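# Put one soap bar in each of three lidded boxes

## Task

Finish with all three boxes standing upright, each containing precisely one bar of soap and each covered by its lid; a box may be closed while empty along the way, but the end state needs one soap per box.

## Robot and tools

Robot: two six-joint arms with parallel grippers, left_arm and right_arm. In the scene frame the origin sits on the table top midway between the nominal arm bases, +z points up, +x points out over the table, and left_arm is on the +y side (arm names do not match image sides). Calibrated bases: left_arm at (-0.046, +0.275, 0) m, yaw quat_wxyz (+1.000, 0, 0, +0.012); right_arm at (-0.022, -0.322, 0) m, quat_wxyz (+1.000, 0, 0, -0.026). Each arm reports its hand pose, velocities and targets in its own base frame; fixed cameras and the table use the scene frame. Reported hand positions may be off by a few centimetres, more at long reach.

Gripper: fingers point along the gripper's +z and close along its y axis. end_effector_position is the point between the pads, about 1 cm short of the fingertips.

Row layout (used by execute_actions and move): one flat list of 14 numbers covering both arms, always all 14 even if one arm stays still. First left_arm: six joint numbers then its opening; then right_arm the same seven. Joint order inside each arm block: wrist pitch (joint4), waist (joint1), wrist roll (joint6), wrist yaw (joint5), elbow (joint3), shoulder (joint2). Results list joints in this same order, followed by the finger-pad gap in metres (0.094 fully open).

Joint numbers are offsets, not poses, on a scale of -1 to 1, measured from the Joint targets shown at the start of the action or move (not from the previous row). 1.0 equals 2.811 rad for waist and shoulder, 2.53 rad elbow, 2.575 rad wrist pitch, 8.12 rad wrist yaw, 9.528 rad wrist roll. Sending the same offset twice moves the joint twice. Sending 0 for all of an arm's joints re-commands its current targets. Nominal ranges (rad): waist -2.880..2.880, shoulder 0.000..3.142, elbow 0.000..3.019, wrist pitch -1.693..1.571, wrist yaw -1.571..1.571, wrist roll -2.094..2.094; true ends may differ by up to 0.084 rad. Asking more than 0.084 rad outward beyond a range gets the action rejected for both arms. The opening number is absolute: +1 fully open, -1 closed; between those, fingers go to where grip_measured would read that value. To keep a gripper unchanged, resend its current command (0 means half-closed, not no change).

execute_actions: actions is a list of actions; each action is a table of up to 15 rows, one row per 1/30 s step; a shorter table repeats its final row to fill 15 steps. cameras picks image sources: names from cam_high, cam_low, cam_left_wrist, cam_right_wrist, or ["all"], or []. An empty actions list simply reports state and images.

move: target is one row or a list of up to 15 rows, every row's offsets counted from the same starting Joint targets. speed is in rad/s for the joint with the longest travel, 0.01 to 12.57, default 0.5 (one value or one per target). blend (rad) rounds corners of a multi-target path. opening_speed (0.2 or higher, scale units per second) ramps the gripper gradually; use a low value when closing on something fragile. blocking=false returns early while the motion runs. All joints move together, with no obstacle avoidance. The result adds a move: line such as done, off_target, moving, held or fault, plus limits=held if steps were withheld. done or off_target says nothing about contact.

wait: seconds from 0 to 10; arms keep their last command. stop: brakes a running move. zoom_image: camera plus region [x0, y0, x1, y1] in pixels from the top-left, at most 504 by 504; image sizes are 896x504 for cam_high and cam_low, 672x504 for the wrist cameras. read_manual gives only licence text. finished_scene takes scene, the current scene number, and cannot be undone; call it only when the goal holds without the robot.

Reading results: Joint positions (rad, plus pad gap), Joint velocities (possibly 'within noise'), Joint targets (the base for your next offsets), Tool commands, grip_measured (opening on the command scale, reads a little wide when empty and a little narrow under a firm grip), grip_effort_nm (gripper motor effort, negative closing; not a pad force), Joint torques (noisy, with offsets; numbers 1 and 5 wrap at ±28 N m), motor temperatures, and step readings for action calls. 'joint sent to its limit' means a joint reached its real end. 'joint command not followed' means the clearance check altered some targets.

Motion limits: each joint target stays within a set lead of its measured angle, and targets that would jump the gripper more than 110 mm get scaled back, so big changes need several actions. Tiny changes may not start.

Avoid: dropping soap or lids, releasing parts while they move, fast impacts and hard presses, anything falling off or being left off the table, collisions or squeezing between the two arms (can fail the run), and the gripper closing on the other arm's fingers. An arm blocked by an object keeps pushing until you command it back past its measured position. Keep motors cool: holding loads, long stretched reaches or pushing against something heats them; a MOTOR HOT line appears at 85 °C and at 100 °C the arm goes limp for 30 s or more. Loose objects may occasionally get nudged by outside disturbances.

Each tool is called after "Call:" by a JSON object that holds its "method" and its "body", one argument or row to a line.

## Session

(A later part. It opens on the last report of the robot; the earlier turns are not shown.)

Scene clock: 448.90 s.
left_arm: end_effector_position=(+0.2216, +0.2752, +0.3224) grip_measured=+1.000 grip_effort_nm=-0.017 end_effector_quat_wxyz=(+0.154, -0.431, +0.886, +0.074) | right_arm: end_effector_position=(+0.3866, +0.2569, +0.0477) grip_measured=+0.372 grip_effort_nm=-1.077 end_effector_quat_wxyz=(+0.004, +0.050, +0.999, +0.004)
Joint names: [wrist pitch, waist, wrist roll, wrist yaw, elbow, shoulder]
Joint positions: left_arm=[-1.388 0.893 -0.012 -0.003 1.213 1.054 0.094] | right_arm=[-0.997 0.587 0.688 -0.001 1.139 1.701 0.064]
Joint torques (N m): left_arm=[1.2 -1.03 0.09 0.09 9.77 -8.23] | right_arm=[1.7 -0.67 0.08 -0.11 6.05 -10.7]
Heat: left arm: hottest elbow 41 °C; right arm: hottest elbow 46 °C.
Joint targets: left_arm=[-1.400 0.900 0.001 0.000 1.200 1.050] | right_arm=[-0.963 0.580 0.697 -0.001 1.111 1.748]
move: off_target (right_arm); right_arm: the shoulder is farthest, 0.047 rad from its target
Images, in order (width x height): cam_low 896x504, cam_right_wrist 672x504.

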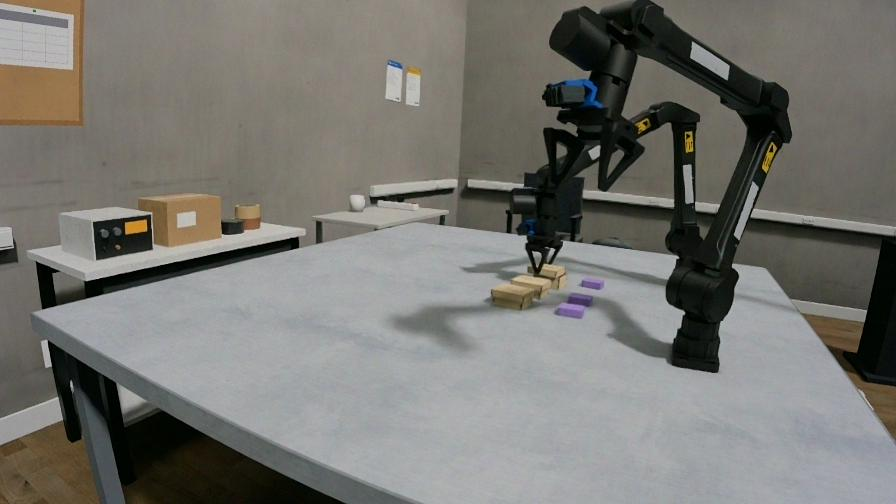

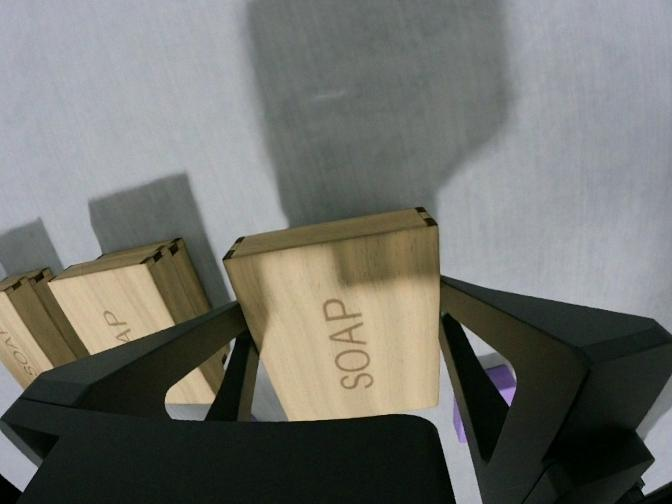

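Call:
{"method": "move", "body": {
  "target": [
    [0,0,0,0,0,0,1,0,0,0,0,0.0198,0,0.3],
    [0,0,0,0,0,0,1,-0.0920,0,0,0,0.0723,-0.0509,0.3],
    [0,0,0,0,0,0,1,-0.0940,-0.0633,-0.0207,0,-0.0893,-0.1789,0.3]
  ],
  "speed": 0.4,
  "cameras": ["cam_right_wrist","cam_low"]
}}

Call:
{"method": "zoom_image", "body": {
  "camera": "cam_right_wrist",
  "region": [50, 0, 336, 250]
}}

Scene clock: 481.73 s.
left_arm: end_effector_position=(+0.2216, +0.2752, +0.3224) grip_measured=+1.000 grip_effort_nm=-0.002 end_effector_quat_wxyz=(+0.154, -0.431, +0.886, +0.074) | right_arm: end_effector_position=(+0.3036, +0.1310, +0.1332) grip_measured=+0.372 grip_effort_nm=-1.082 end_effector_quat_wxyz=(+0.007, +0.052, +0.999, +0.004)
Joint names: [wrist pitch, waist, wrist roll, wrist yaw, elbow, shoulder]
Joint positions: left_arm=[-1.388 0.893 -0.012 -0.003 1.213 1.054 0.094] | right_arm=[-1.2 0.408 0.512 -0.001 0.9 1.254 0.064]
Joint torques (N m): left_arm=[1.2 -1.03 0.09 0.09 9.77 -8.23] | right_arm=[0.25 -0.5 -0.1 -0.13 8.05 -8.94]
Heat: left arm: hottest elbow 41 °C; right arm: hottest elbow 42 °C.
Joint targets: left_arm=[-1.400 0.900 0.001 0.000 1.200 1.050] | right_arm=[-1.205 0.402 0.500 -0.001 0.885 1.245]
move: done
Images, in order (width x height): cam_low 896x504, cam_right_wrist 672x504.

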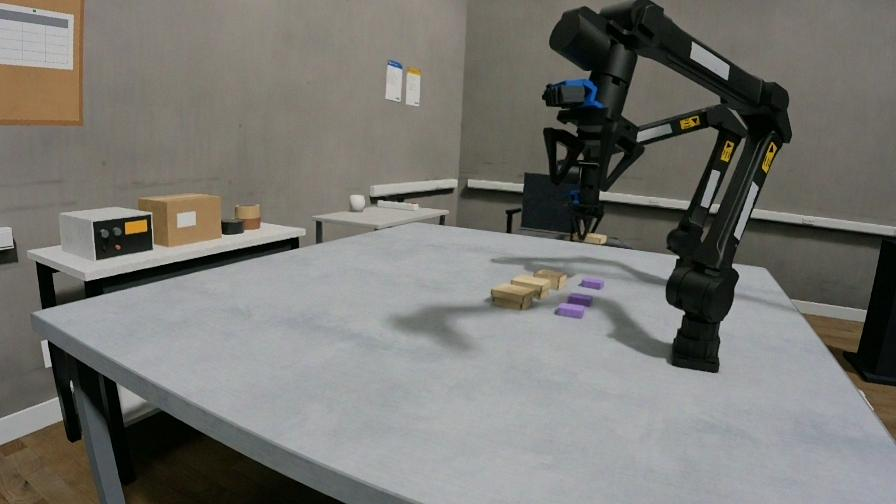

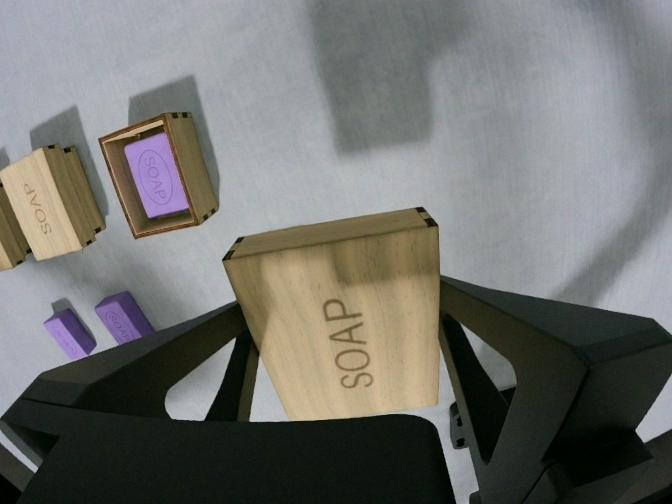

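Scaled by 1.762 from the camera's 672x504 image, which has a finer 960x720 frame.

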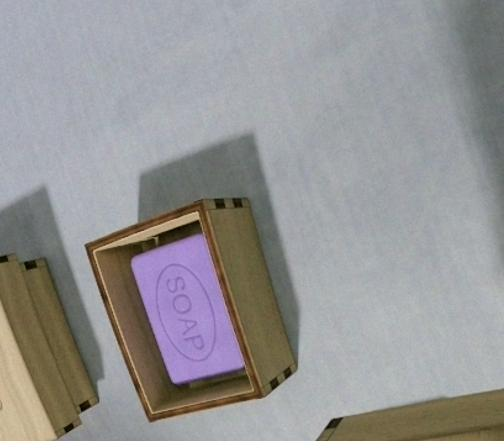

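Call:
{"method": "move", "body": {
  "target": [
    [0,0,0,0,0,0,1,-0.0074,0.0697,0.0205,0,0.164,0.1263,0.3],
    [0,0,0,0,0,0,1,0.0664,0.0697,0.0205,0,0.098,0.1583,0.3]
  ],
  "speed": [0.4,0.2],
  "cameras": ["cam_right_wrist","cam_low"]
}}

Call:
{"method": "zoom_image", "body": {
  "camera": "cam_right_wrist",
  "region": [200, 150, 480, 320]
}}

Call:
{"method": "zoom_image", "body": {
  "camera": "cam_low",
  "region": [500, 240, 600, 310]
}}

Scene clock: 562.87 s.
left_arm: end_effector_position=(+0.2216, +0.2752, +0.3224) grip_measured=+1.000 grip_effort_nm=-0.002 end_effector_quat_wxyz=(+0.154, -0.431, +0.886, +0.074) | right_arm: end_effector_position=(+0.3795, +0.2561, +0.0625) grip_measured=+0.372 grip_effort_nm=-1.077 end_effector_quat_wxyz=(+0.000, +0.045, +0.999, +0.001)
Joint names: [wrist pitch, waist, wrist roll, wrist yaw, elbow, shoulder]
Joint positions: left_arm=[-1.388 0.893 -0.012 -0.003 1.213 1.054 0.094] | right_arm=[-1.043 0.594 0.684 -0.001 1.145 1.672 0.064]
Joint torques (N m): left_arm=[1.2 -1.08 0.09 0.09 9.77 -8.23] | right_arm=[0.69 0.38 0.12 -0.12 7.51 -12.63]
Heat: left arm: hottest elbow 41 °C; right arm: hottest elbow 44 °C.
Joint targets: left_arm=[-1.400 0.900 0.001 0.000 1.200 1.050] | right_arm=[-1.034 0.598 0.695 -0.001 1.133 1.690]
move: done
Images, in order (width x height): cam_low 896x504, cam_right_wrist 672x504.

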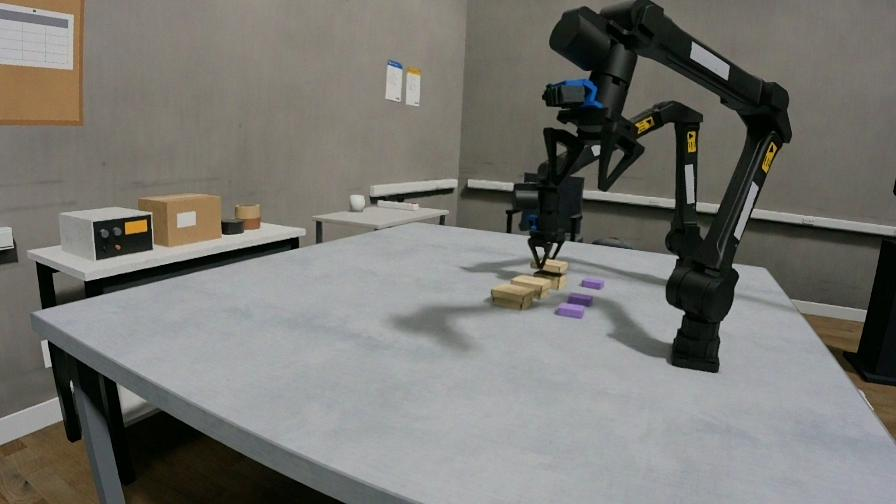

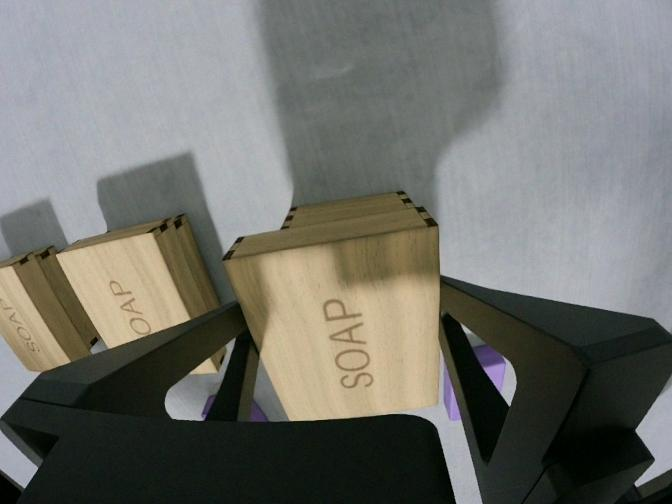

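Scaled by 1.800 from the camera's 672x504 image, which has a finer 960x720 frame.

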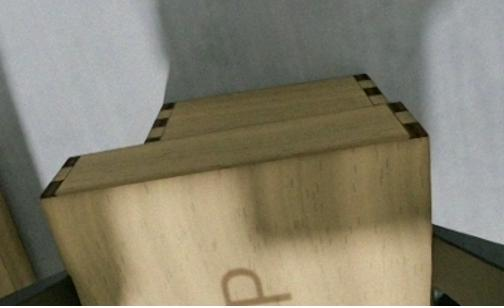

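Scaled by 5.040 from the camera's 896x504 image, which has a finer 1280x720 frame.

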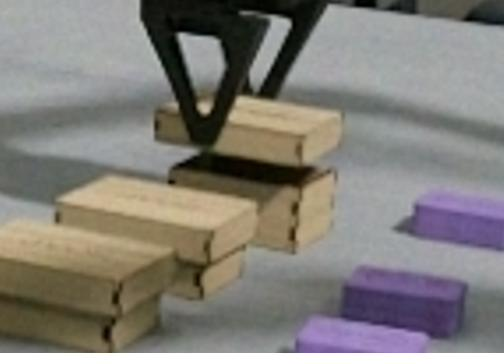

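Call:
{"method": "move", "body": {
  "target": [0,0,0,0,0,0,1,0.0037,0,0,0,-0.0075,-0.0135,0.3],
  "speed": 0.1,
  "cameras": ["cam_right_wrist","cam_low"]
}}

Call:
{"method": "zoom_image", "body": {
  "camera": "cam_right_wrist",
  "region": [200, 150, 480, 320]
}}

Call:
{"method": "zoom_image", "body": {
  "camera": "cam_low",
  "region": [500, 240, 600, 310]
}}

Scene clock: 602.40 s.
left_arm: end_effector_position=(+0.2216, +0.2752, +0.3224) grip_measured=+1.000 grip_effort_nm=-0.007 end_effector_quat_wxyz=(+0.154, -0.431, +0.886, +0.074) | right_arm: end_effector_position=(+0.3756, +0.2534, +0.0592) grip_measured=+0.372 grip_effort_nm=-1.072 end_effector_quat_wxyz=(-0.001, +0.045, +0.999, +0.000)
Joint names: [wrist pitch, waist, wrist roll, wrist yaw, elbow, shoulder]
Joint positions: left_arm=[-1.388 0.893 -0.012 -0.003 1.213 1.054 0.094] | right_arm=[-1.033 0.594 0.684 -0.001 1.127 1.666 0.064]
Joint torques (N m): left_arm=[1.2 -1.08 0.09 0.09 9.77 -8.23] | right_arm=[0.72 0.38 0.12 -0.12 7.3 -15.09]
Heat: left arm: hottest elbow 41 °C; right arm: hottest elbow 42 °C.
Joint targets: left_arm=[-1.400 0.900 0.001 0.000 1.200 1.050] | right_arm=[-1.024 0.598 0.695 -0.001 1.114 1.652]
move: done
Images, in order (width x height): cam_low 896x504, cam_right_wrist 672x504.

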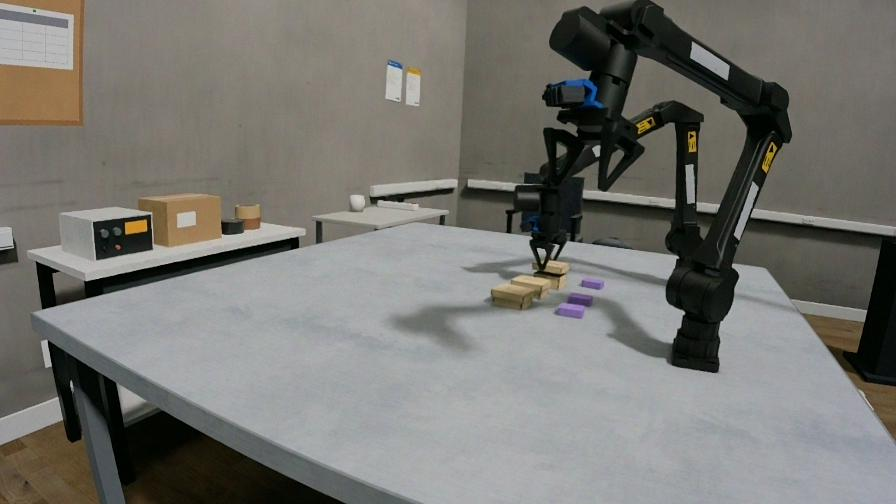

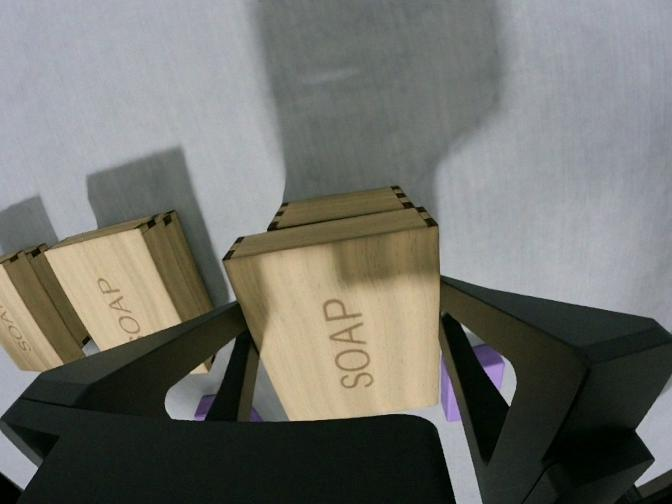

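Scaled by 1.800 from the camera's 672x504 image, which has a finer 960x720 frame.

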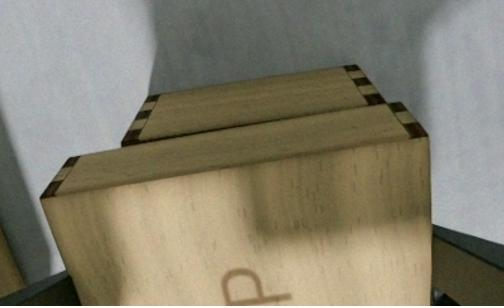

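Scaled by 5.040 from the camera's 896x504 image, which has a finer 1280x720 frame.

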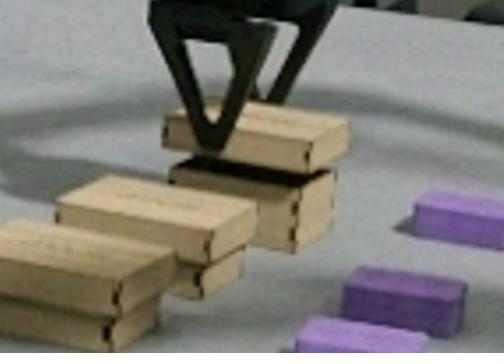

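Call:
{"method": "move", "body": {
  "target": [
    [0,0,0,0,0,0,1,0.0117,-0.0046,0,0,-0.0055,0.0171,0.3],
    [0,0,0,0,0,0,1,0.0229,-0.0046,0,0,-0.0103,0.0231,0.3]
  ],
  "speed": 0.04,
  "cameras": ["cam_right_wrist","cam_low"]
}}

Call:
{"method": "zoom_image", "body": {
  "camera": "cam_low",
  "region": [500, 240, 600, 310]
}}

Scene clock: 635.80 s.
left_arm: end_effector_position=(+0.2216, +0.2752, +0.3224) grip_measured=+1.000 grip_effort_nm=-0.012 end_effector_quat_wxyz=(+0.154, -0.431, +0.886, +0.074) | right_arm: end_effector_position=(+0.3768, +0.2536, +0.0479) grip_measured=+0.372 grip_effort_nm=-1.082 end_effector_quat_wxyz=(+0.003, +0.046, +0.999, +0.003)
Joint names: [wrist pitch, waist, wrist roll, wrist yaw, elbow, shoulder]
Joint positions: left_arm=[-1.388 0.893 -0.012 -0.003 1.213 1.054 0.094] | right_arm=[-0.993 0.593 0.685 -0.001 1.11 1.68 0.064]
Joint torques (N m): left_arm=[1.18 -1.03 0.09 0.09 9.76 -8.23] | right_arm=[1.46 -0.67 0.09 -0.11 6.42 -11.11]
Heat: left arm: hottest elbow 41 °C; right arm: hottest elbow 42 °C.
Joint targets: left_arm=[-1.400 0.900 0.001 0.000 1.200 1.050] | right_arm=[-0.965 0.585 0.695 -0.001 1.088 1.717]
move: off_target (right_arm); right_arm: the shoulder is farthest, 0.037 rad from its target
Images, in order (width x height): cam_low 896x504, cam_right_wrist 672x504.

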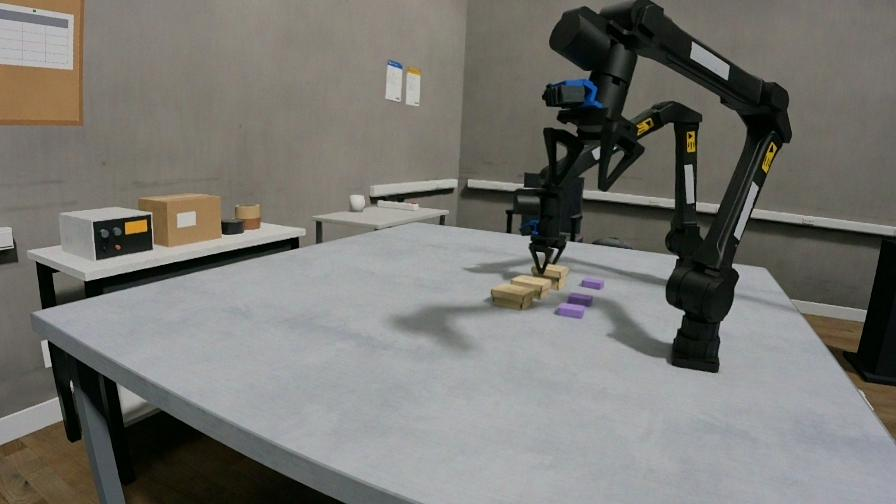

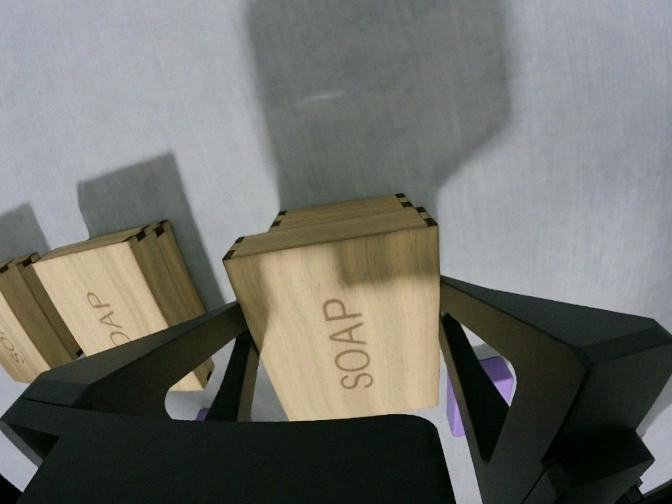

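Scaled by 5.040 from the camera's 896x504 image, which has a finer 1280x720 frame.

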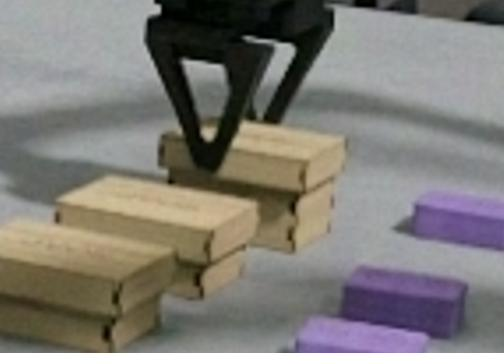

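Call:
{"method": "move", "body": {
  "target": [0,0,0,0,0,0,1,0.0007,-0.003,0,0,-0.0026,-0.0018,0.3],
  "speed": 0.01,
  "cameras": ["cam_right_wrist"]
}}

Call:
{"method": "zoom_image", "body": {
  "camera": "cam_right_wrist",
  "region": [200, 150, 480, 320]
}}

Scene clock: 668.13 s.
left_arm: end_effector_position=(+0.2216, +0.2752, +0.3224) grip_measured=+1.000 grip_effort_nm=-0.002 end_effector_quat_wxyz=(+0.154, -0.431, +0.886, +0.074) | right_arm: end_effector_position=(+0.3771, +0.2531, +0.0476) grip_measured=+0.372 grip_effort_nm=-1.082 end_effector_quat_wxyz=(+0.003, +0.048, +0.999, +0.003)
Joint names: [wrist pitch, waist, wrist roll, wrist yaw, elbow, shoulder]
Joint positions: left_arm=[-1.388 0.893 -0.012 -0.003 1.213 1.054 0.094] | right_arm=[-0.992 0.592 0.687 -0.001 1.11 1.68 0.064]
Joint torques (N m): left_arm=[1.18 -1.08 0.09 0.09 9.76 -8.18] | right_arm=[1.44 -1.38 0.09 -0.11 5.93 -11.4]
Heat: left arm: hottest elbow 41 °C; right arm: hottest elbow 41 °C.
Joint targets: left_arm=[-1.400 0.900 0.001 0.000 1.200 1.050] | right_arm=[-0.964 0.576 0.695 -0.001 1.081 1.712]
move: done
Images, in order (width x height): cam_right_wrist 672x504.

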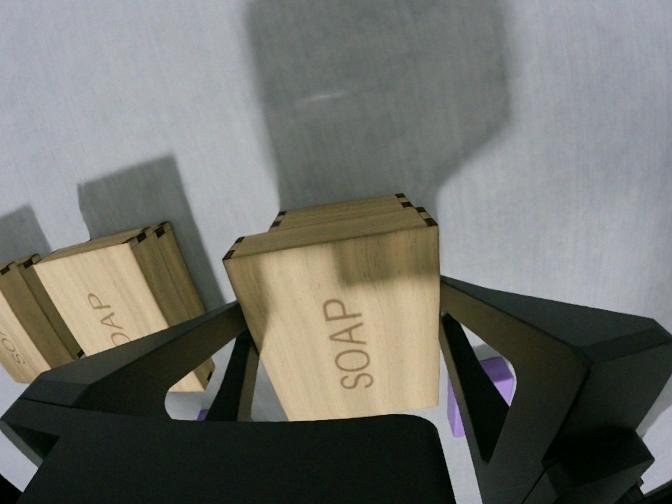

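Scaled by 1.800 from the camera's 672x504 image, which has a finer 960x720 frame.

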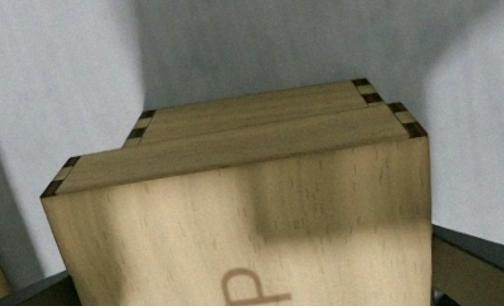

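Call:
{"method": "move", "body": {
  "target": [
    [0,0,0,0,0,0,1,0,0,0,0,0.0273,0,0.3],
    [0,0,0,0,0,0,1,-0.0412,0,0,0,0.047,-0.0338,0.3],
    [0,0,0,0,0,0,1,-0.0202,0,0,0,0.0099,-0.011,0.3]
  ],
  "speed": 0.15,
  "cameras": ["cam_right_wrist","cam_low"]
}}

Call:
{"method": "zoom_image", "body": {
  "camera": "cam_right_wrist",
  "region": [200, 150, 480, 320]
}}

Call:
{"method": "zoom_image", "body": {
  "camera": "cam_low",
  "region": [500, 240, 600, 310]
}}

Scene clock: 695.13 s.
left_arm: end_effector_position=(+0.2216, +0.2752, +0.3224) grip_measured=+1.000 grip_effort_nm=-0.007 end_effector_quat_wxyz=(+0.154, -0.431, +0.886, +0.074) | right_arm: end_effector_position=(+0.3763, +0.2483, +0.0571) grip_measured=+0.372 grip_effort_nm=-1.082 end_effector_quat_wxyz=(-0.001, +0.052, +0.999, +0.001)
Joint names: [wrist pitch, waist, wrist roll, wrist yaw, elbow, shoulder]
Joint positions: left_arm=[-1.388 0.893 -0.012 -0.003 1.213 1.054 0.094] | right_arm=[-1.025 0.584 0.688 -0.002 1.117 1.663 0.064]
Joint torques (N m): left_arm=[1.2 -1.03 0.09 0.09 9.77 -8.18] | right_arm=[0.72 -0.62 0.08 -0.05 7.51 -12.75]
Heat: left arm: hottest elbow 41 °C; right arm: hottest elbow 41 °C.
Joint targets: left_arm=[-1.400 0.900 0.001 0.000 1.200 1.050] | right_arm=[-1.016 0.577 0.695 -0.001 1.106 1.681]
move: done
Images, in order (width x height): cam_low 896x504, cam_right_wrist 672x504.

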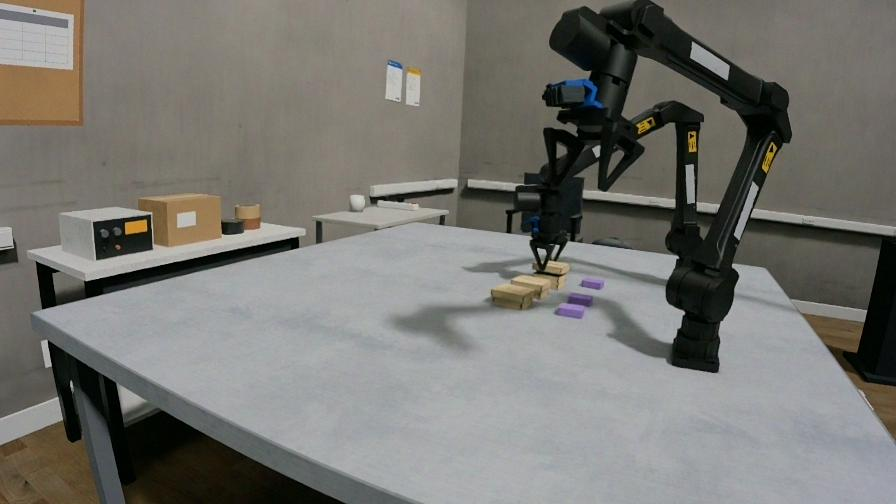

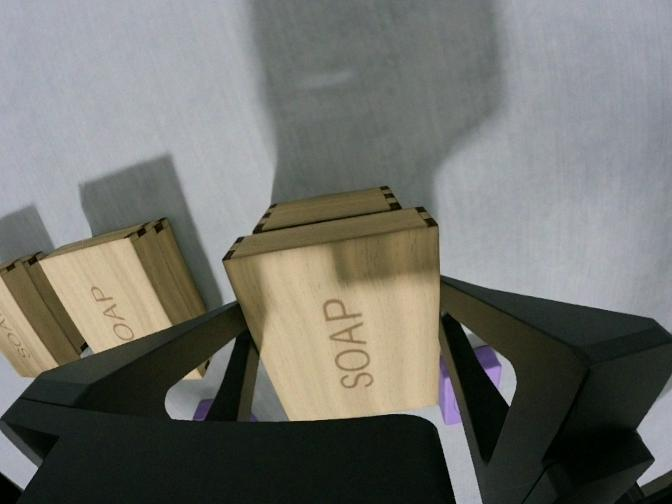

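Scaled by 1.800 from the camera's 672x504 image, which has a finer 960x720 frame.

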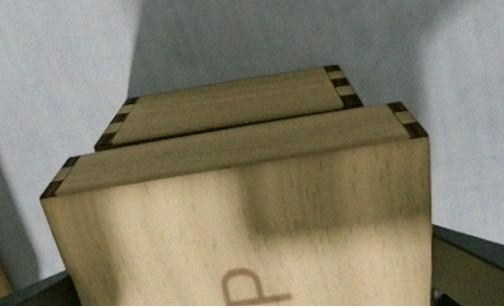

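Scaled by 5.040 from the camera's 896x504 image, which has a finer 1280x720 frame.

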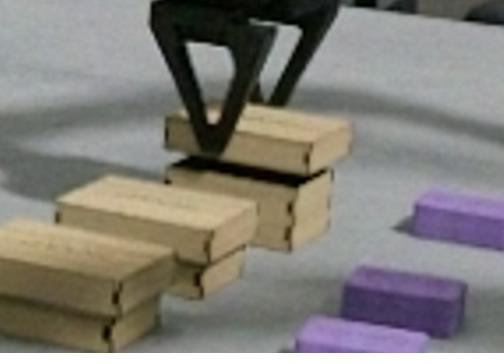

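Call:
{"method": "move", "body": {
  "target": [0,0,0,0,0,0,1,0.0062,0.006,0,0,-0.0004,0.0053,0.3],
  "speed": 0.05,
  "cameras": ["cam_right_wrist","cam_low"]
}}

Call:
{"method": "zoom_image", "body": {
  "camera": "cam_right_wrist",
  "region": [200, 150, 480, 320]
}}

Call:
{"method": "zoom_image", "body": {
  "camera": "cam_low",
  "region": [500, 240, 600, 310]
}}

Scene clock: 724.57 s.
left_arm: end_effector_position=(+0.2216, +0.2752, +0.3224) grip_measured=+1.000 grip_effort_nm=-0.012 end_effector_quat_wxyz=(+0.154, -0.431, +0.886, +0.074) | right_arm: end_effector_position=(+0.3784, +0.2510, +0.0530) grip_measured=+0.372 grip_effort_nm=-1.082 end_effector_quat_wxyz=(+0.002, +0.051, +0.999, +0.003)
Joint names: [wrist pitch, waist, wrist roll, wrist yaw, elbow, shoulder]
Joint positions: left_arm=[-1.388 0.893 -0.012 -0.003 1.213 1.054 0.094] | right_arm=[-1.009 0.586 0.688 -0.002 1.117 1.673 0.064]
Joint torques (N m): left_arm=[1.2 -0.97 0.09 0.09 9.77 -8.23] | right_arm=[0.79 0.73 0.08 -0.05 7.36 -12.28]
Heat: left arm: hottest elbow 41 °C; right arm: hottest elbow 42 °C.
Joint targets: left_arm=[-1.400 0.900 0.001 0.000 1.200 1.050] | right_arm=[-1.000 0.593 0.695 -0.001 1.105 1.696]
move: done
Images, in order (width x height): cam_low 896x504, cam_right_wrist 672x504.

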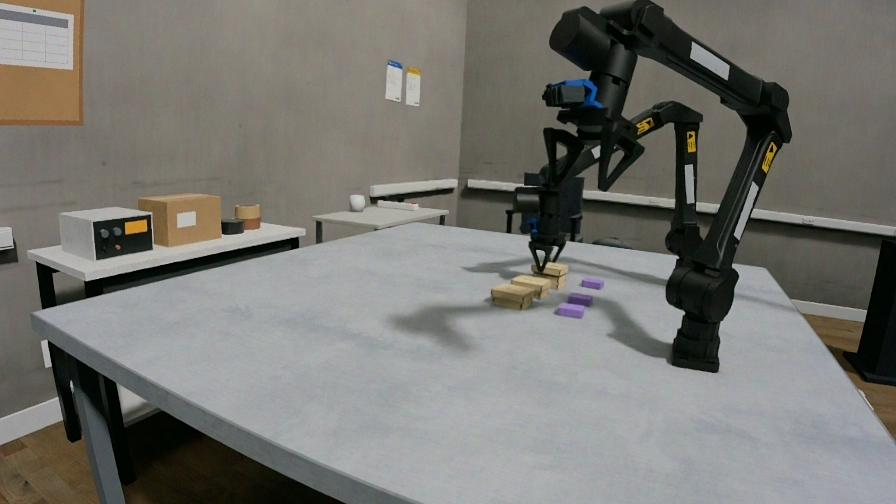

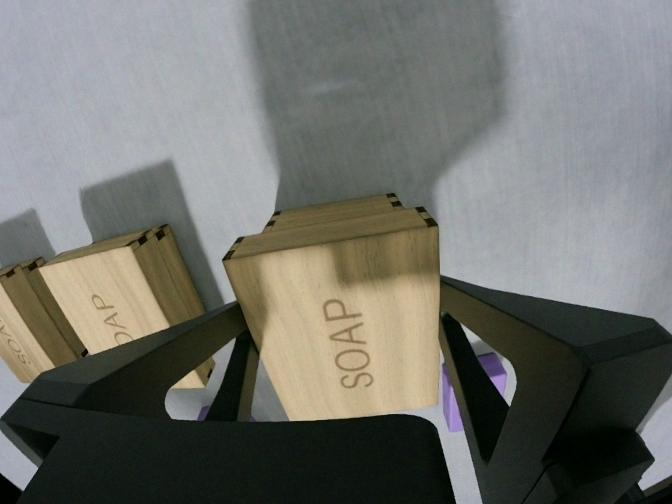

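Scaled by 1.800 from the camera's 672x504 image, which has a finer 960x720 frame.

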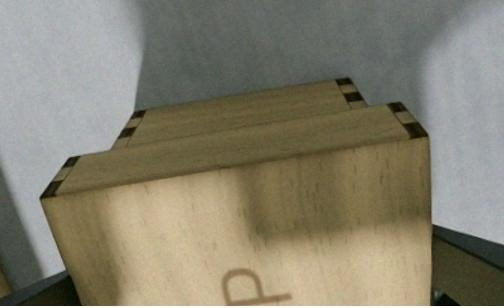

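Scaled by 5.040 from the camera's 896x504 image, which has a finer 1280x720 frame.

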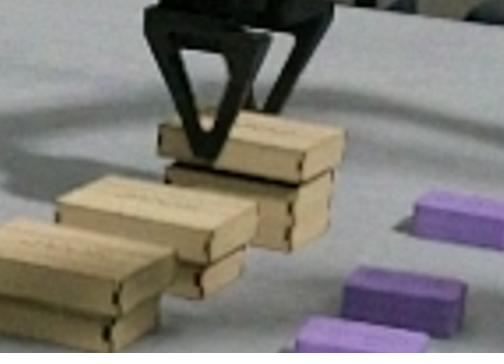

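Call:
{"method": "move", "body": {
  "target": [0,0,0,0,0,0,1,0.0148,0,0,0,-0.0066,0.0093,0.3],
  "speed": 0.03,
  "cameras": ["cam_right_wrist","cam_low"]
}}

Call:
{"method": "zoom_image", "body": {
  "camera": "cam_right_wrist",
  "region": [200, 150, 480, 320]
}}

Call:
{"method": "zoom_image", "body": {
  "camera": "cam_low",
  "region": [500, 240, 600, 310]
}}

Scene clock: 736.63 s.
left_arm: end_effector_position=(+0.2216, +0.2752, +0.3224) grip_measured=+1.000 grip_effort_nm=-0.012 end_effector_quat_wxyz=(+0.154, -0.431, +0.886, +0.074) | right_arm: end_effector_position=(+0.3802, +0.2519, +0.0479) grip_measured=+0.372 grip_effort_nm=-1.072 end_effector_quat_wxyz=(+0.005, +0.051, +0.999, +0.004)
Joint names: [wrist pitch, waist, wrist roll, wrist yaw, elbow, shoulder]
Joint positions: left_arm=[-1.388 0.893 -0.012 -0.003 1.213 1.054 0.094] | right_arm=[-0.99 0.586 0.689 -0.001 1.113 1.681 0.064]
Joint torques (N m): left_arm=[1.2 -1.08 0.09 0.09 9.76 -8.18] | right_arm=[1.44 0.67 0.08 -0.11 6.3 -10.81]
Heat: left arm: hottest elbow 42 °C; right arm: hottest elbow 42 °C.
Joint targets: left_arm=[-1.400 0.900 0.001 0.000 1.200 1.050] | right_arm=[-0.962 0.593 0.695 -0.001 1.089 1.722]
move: off_target (right_arm); right_arm: the shoulder is farthest, 0.041 rad from its target
Images, in order (width x height): cam_low 896x504, cam_right_wrist 672x504.

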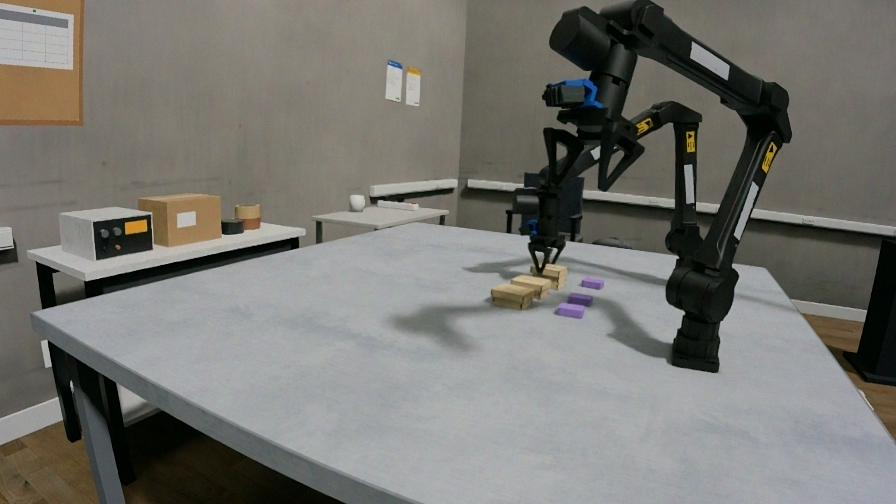

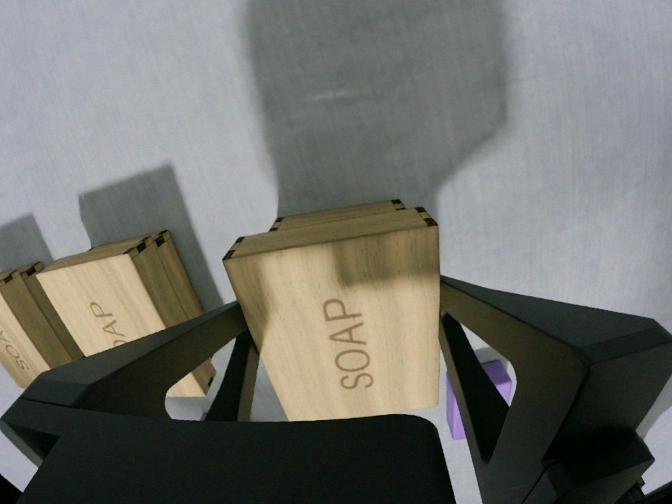

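Scaled by 1.800 from the camera's 672x504 image, which has a finer 960x720 frame.

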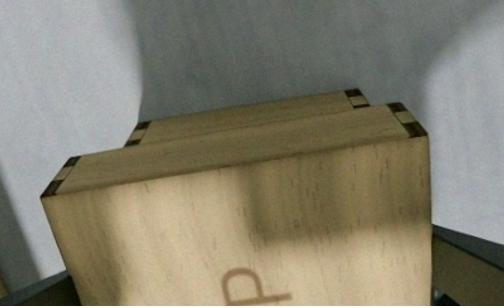

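Scaled by 5.040 from the camera's 896x504 image, which has a finer 1280x720 frame.

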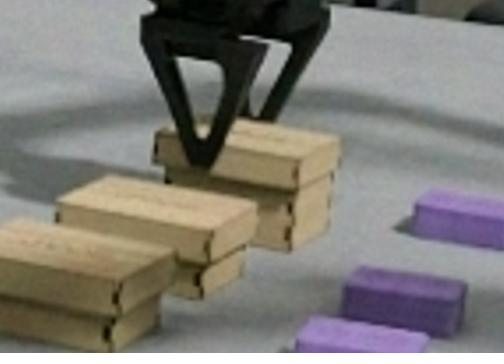

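Call:
{"method": "move", "body": {
  "target": [0,0,0,0,0,0,1,0.0008,-0.0082,0,0,-0.0032,-0.0021,0.3],
  "speed": 0.01,
  "cameras": ["cam_right_wrist","cam_low"]
}}

Call:
{"method": "zoom_image", "body": {
  "camera": "cam_right_wrist",
  "region": [200, 150, 480, 320]
}}

Call:
{"method": "zoom_image", "body": {
  "camera": "cam_low",
  "region": [500, 240, 600, 310]
}}

Scene clock: 816.97 s.
left_arm: end_effector_position=(+0.2216, +0.2752, +0.3224) grip_measured=+1.000 grip_effort_nm=-0.012 end_effector_quat_wxyz=(+0.154, -0.431, +0.886, +0.074) | right_arm: end_effector_position=(+0.3804, +0.2509, +0.0474) grip_measured=+0.372 grip_effort_nm=-1.072 end_effector_quat_wxyz=(+0.005, +0.053, +0.999, +0.004)
Joint names: [wrist pitch, waist, wrist roll, wrist yaw, elbow, shoulder]
Joint positions: left_arm=[-1.388 0.893 -0.012 -0.003 1.213 1.054 0.094] | right_arm=[-0.989 0.584 0.69 0 1.111 1.681 0.064]
Joint torques (N m): left_arm=[1.2 -1.03 0.09 0.09 9.77 -8.18] | right_arm=[1.48 -1.2 0.07 -0.13 5.72 -11.34]
Heat: left arm: hottest elbow 42 °C; right arm: hottest elbow 41 °C.
Joint targets: left_arm=[-1.400 0.900 0.001 0.000 1.200 1.050] | right_arm=[-0.960 0.571 0.695 -0.001 1.080 1.716]
move: done
Images, in order (width x height): cam_low 896x504, cam_right_wrist 672x504.

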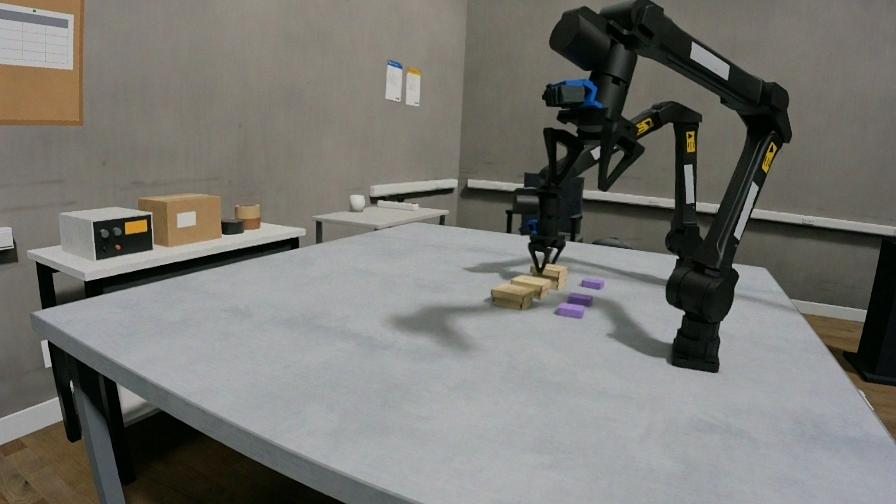

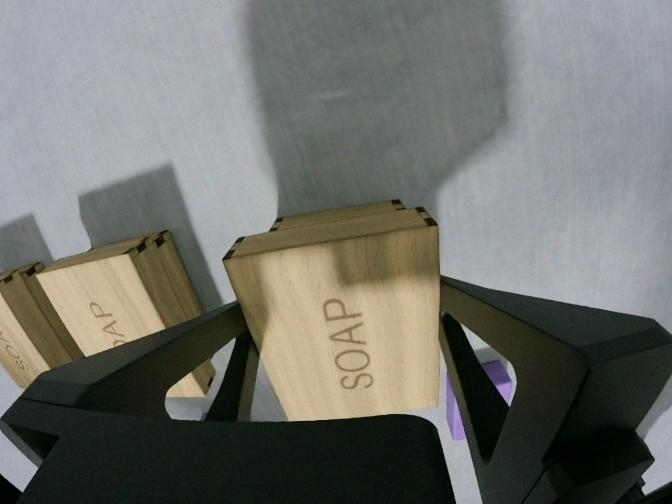

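Scaled by 1.800 from the camera's 672x504 image, which has a finer 960x720 frame.

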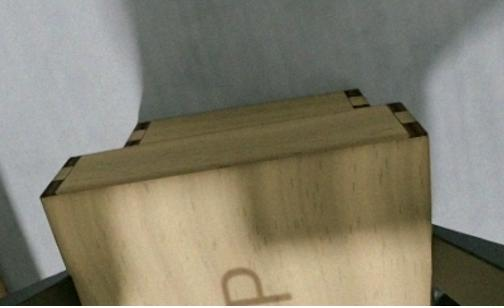

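Scaled by 5.040 from the camera's 896x504 image, which has a finer 1280x720 frame.

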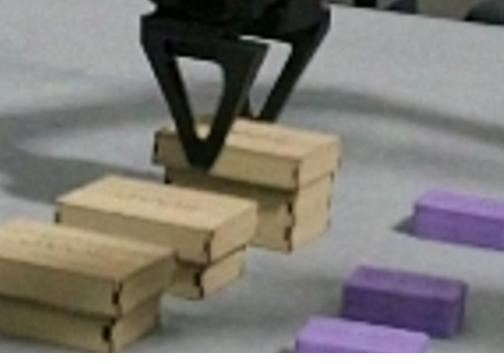

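Call:
{"method": "move", "body": {
  "target": [
    [0,0,0,0,0,0,1,0,0,0,0,0.0277,0,0.3],
    [0,0,0,0,0,0,1,-0.0602,0,0,0,0.0573,-0.0349,0.3],
    [0,0,0,0,0,0,1,-0.0171,-0.0994,-0.0318,0,-0.0379,-0.0587,0.3],
    [0,0,0,0,0,0,1,0.0299,-0.0994,-0.0318,0,-0.0577,-0.0263,0.3]
  ],
  "speed": [0.2,0.2,0.4,0.1],
  "cameras": ["cam_right_wrist","cam_low"]
}}

Call:
{"method": "zoom_image", "body": {
  "camera": "cam_low",
  "region": [500, 220, 600, 290]
}}

Scene clock: 876.50 s.
left_arm: end_effector_position=(+0.2216, +0.2752, +0.3224) grip_measured=+1.000 grip_effort_nm=-0.007 end_effector_quat_wxyz=(+0.154, -0.431, +0.886, +0.074) | right_arm: end_effector_position=(+0.3911, +0.1180, +0.0211) grip_measured=+0.372 grip_effort_nm=-1.082 end_effector_quat_wxyz=(+0.002, +0.055, +0.998, +0.002)
Joint names: [wrist pitch, waist, wrist roll, wrist yaw, elbow, shoulder]
Joint positions: left_arm=[-1.388 0.893 -0.012 -0.003 1.213 1.054 0.094] | right_arm=[-0.892 0.294 0.404 -0.001 0.947 1.621 0.064]
Joint torques (N m): left_arm=[1.2 -1.03 0.09 0.09 9.76 -8.18] | right_arm=[0.7 -0.15 -0.1 -0.11 6.65 -10.75]
Heat: left arm: hottest elbow 42 °C; right arm: hottest elbow 41 °C.
Joint targets: left_arm=[-1.400 0.900 0.001 0.000 1.200 1.050] | right_arm=[-0.883 0.291 0.392 -0.001 0.935 1.642]
move: done
Images, in order (width x height): cam_low 896x504, cam_right_wrist 672x504.

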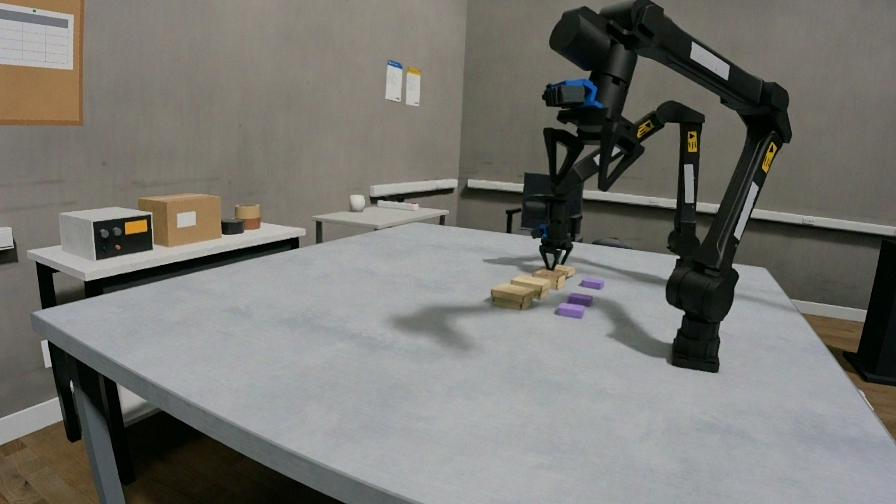

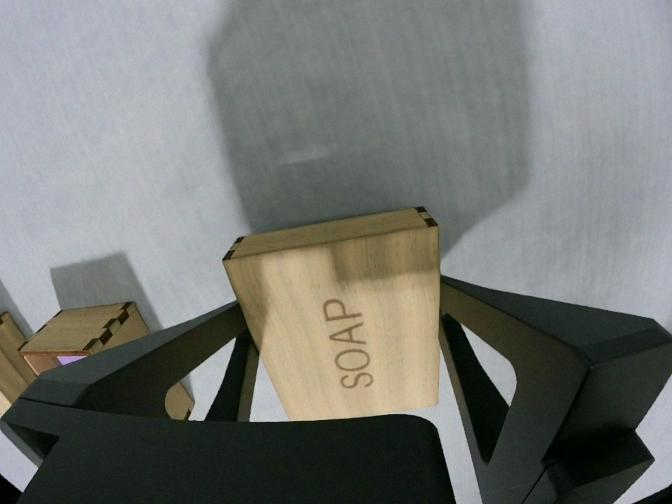

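Scaled by 5.040 from the camera's 896x504 image, which has a finer 1280x720 frame.

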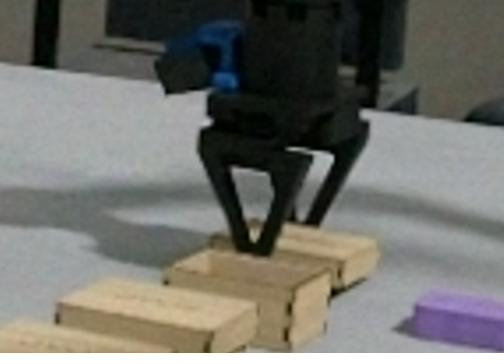

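Call:
{"method": "move", "body": {
  "target": [0,0,0,0,0,0,1,0.005,0,0,0,-0.0032,0.0018,0.3],
  "speed": 0.03,
  "cameras": ["cam_right_wrist","cam_low"]
}}

Call:
{"method": "zoom_image", "body": {
  "camera": "cam_low",
  "region": [500, 220, 600, 290]
}}

Scene clock: 884.87 s.
left_arm: end_effector_position=(+0.2216, +0.2752, +0.3224) grip_measured=+1.000 grip_effort_nm=-0.007 end_effector_quat_wxyz=(+0.154, -0.431, +0.886, +0.074) | right_arm: end_effector_position=(+0.3899, +0.1177, +0.0171) grip_measured=+0.372 grip_effort_nm=-1.077 end_effector_quat_wxyz=(+0.003, +0.055, +0.998, +0.002)
Joint names: [wrist pitch, waist, wrist roll, wrist yaw, elbow, shoulder]
Joint positions: left_arm=[-1.388 0.893 -0.012 -0.003 1.213 1.054 0.094] | right_arm=[-0.879 0.294 0.403 -0.001 0.939 1.625 0.064]
Joint torques (N m): left_arm=[1.2 -1.03 0.09 0.09 9.77 -8.18] | right_arm=[0.83 -0.21 -0.09 -0.11 6.56 -10.81]
Heat: left arm: hottest elbow 42 °C; right arm: hottest elbow 41 °C.
Joint targets: left_arm=[-1.400 0.900 0.001 0.000 1.200 1.050] | right_arm=[-0.870 0.291 0.392 -0.001 0.926 1.647]
move: done
Images, in order (width x height): cam_low 896x504, cam_right_wrist 672x504.

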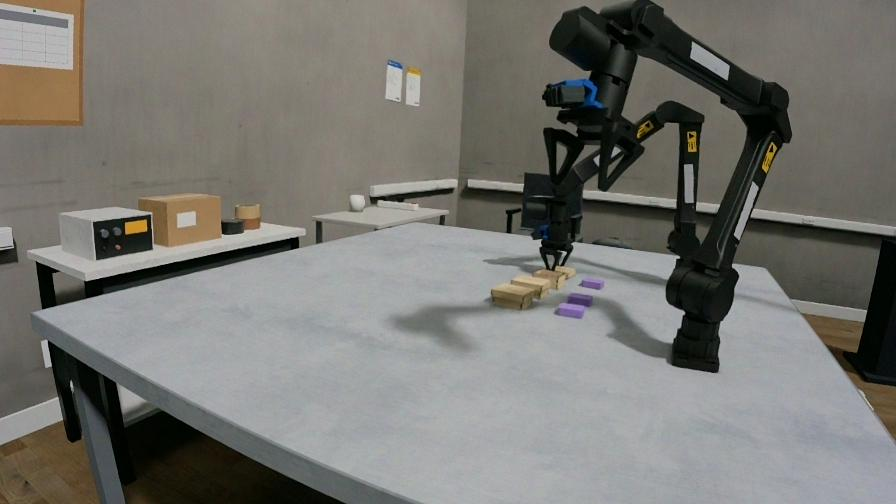

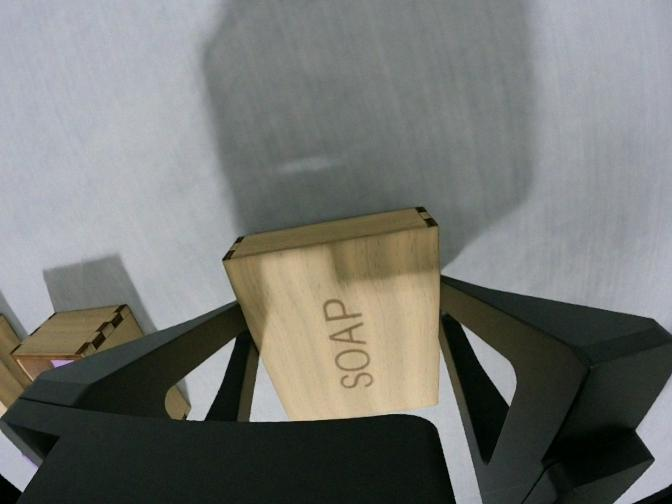

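Scaled by 5.040 from the camera's 896x504 image, which has a finer 1280x720 frame.

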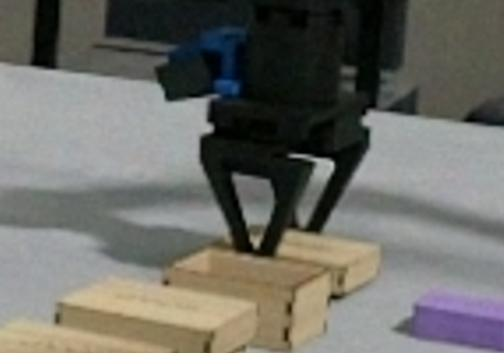

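Call:
{"method": "move", "body": {
  "target": [0,0,0,0,0,0,1,0.004,0,0,0,-0.0026,0.0014,0.3],
  "speed": 0.03
}}

Scene clock: 892.33 s.
left_arm: end_effector_position=(+0.2216, +0.2752, +0.3224) grip_measured=+1.000 grip_effort_nm=-0.007 end_effector_quat_wxyz=(+0.154, -0.431, +0.886, +0.074) | right_arm: end_effector_position=(+0.3889, +0.1174, +0.0138) grip_measured=+0.372 grip_effort_nm=-1.077 end_effector_quat_wxyz=(+0.003, +0.055, +0.998, +0.002)
Joint names: [wrist pitch, waist, wrist roll, wrist yaw, elbow, shoulder]
Joint positions: left_arm=[-1.388 0.893 -0.012 -0.003 1.213 1.054 0.094] | right_arm=[-0.869 0.294 0.403 -0.001 0.933 1.629 0.064]
Joint torques (N m): left_arm=[1.2 -1.03 0.09 0.09 9.78 -8.18] | right_arm=[0.91 -0.15 -0.09 -0.11 6.52 -10.7]
Heat: left arm: hottest elbow 42 °C; right arm: hottest elbow 41 °C.
Joint targets: left_arm=[-1.400 0.900 0.001 0.000 1.200 1.050] | right_arm=[-0.859 0.291 0.392 -0.001 0.920 1.651]
move: done


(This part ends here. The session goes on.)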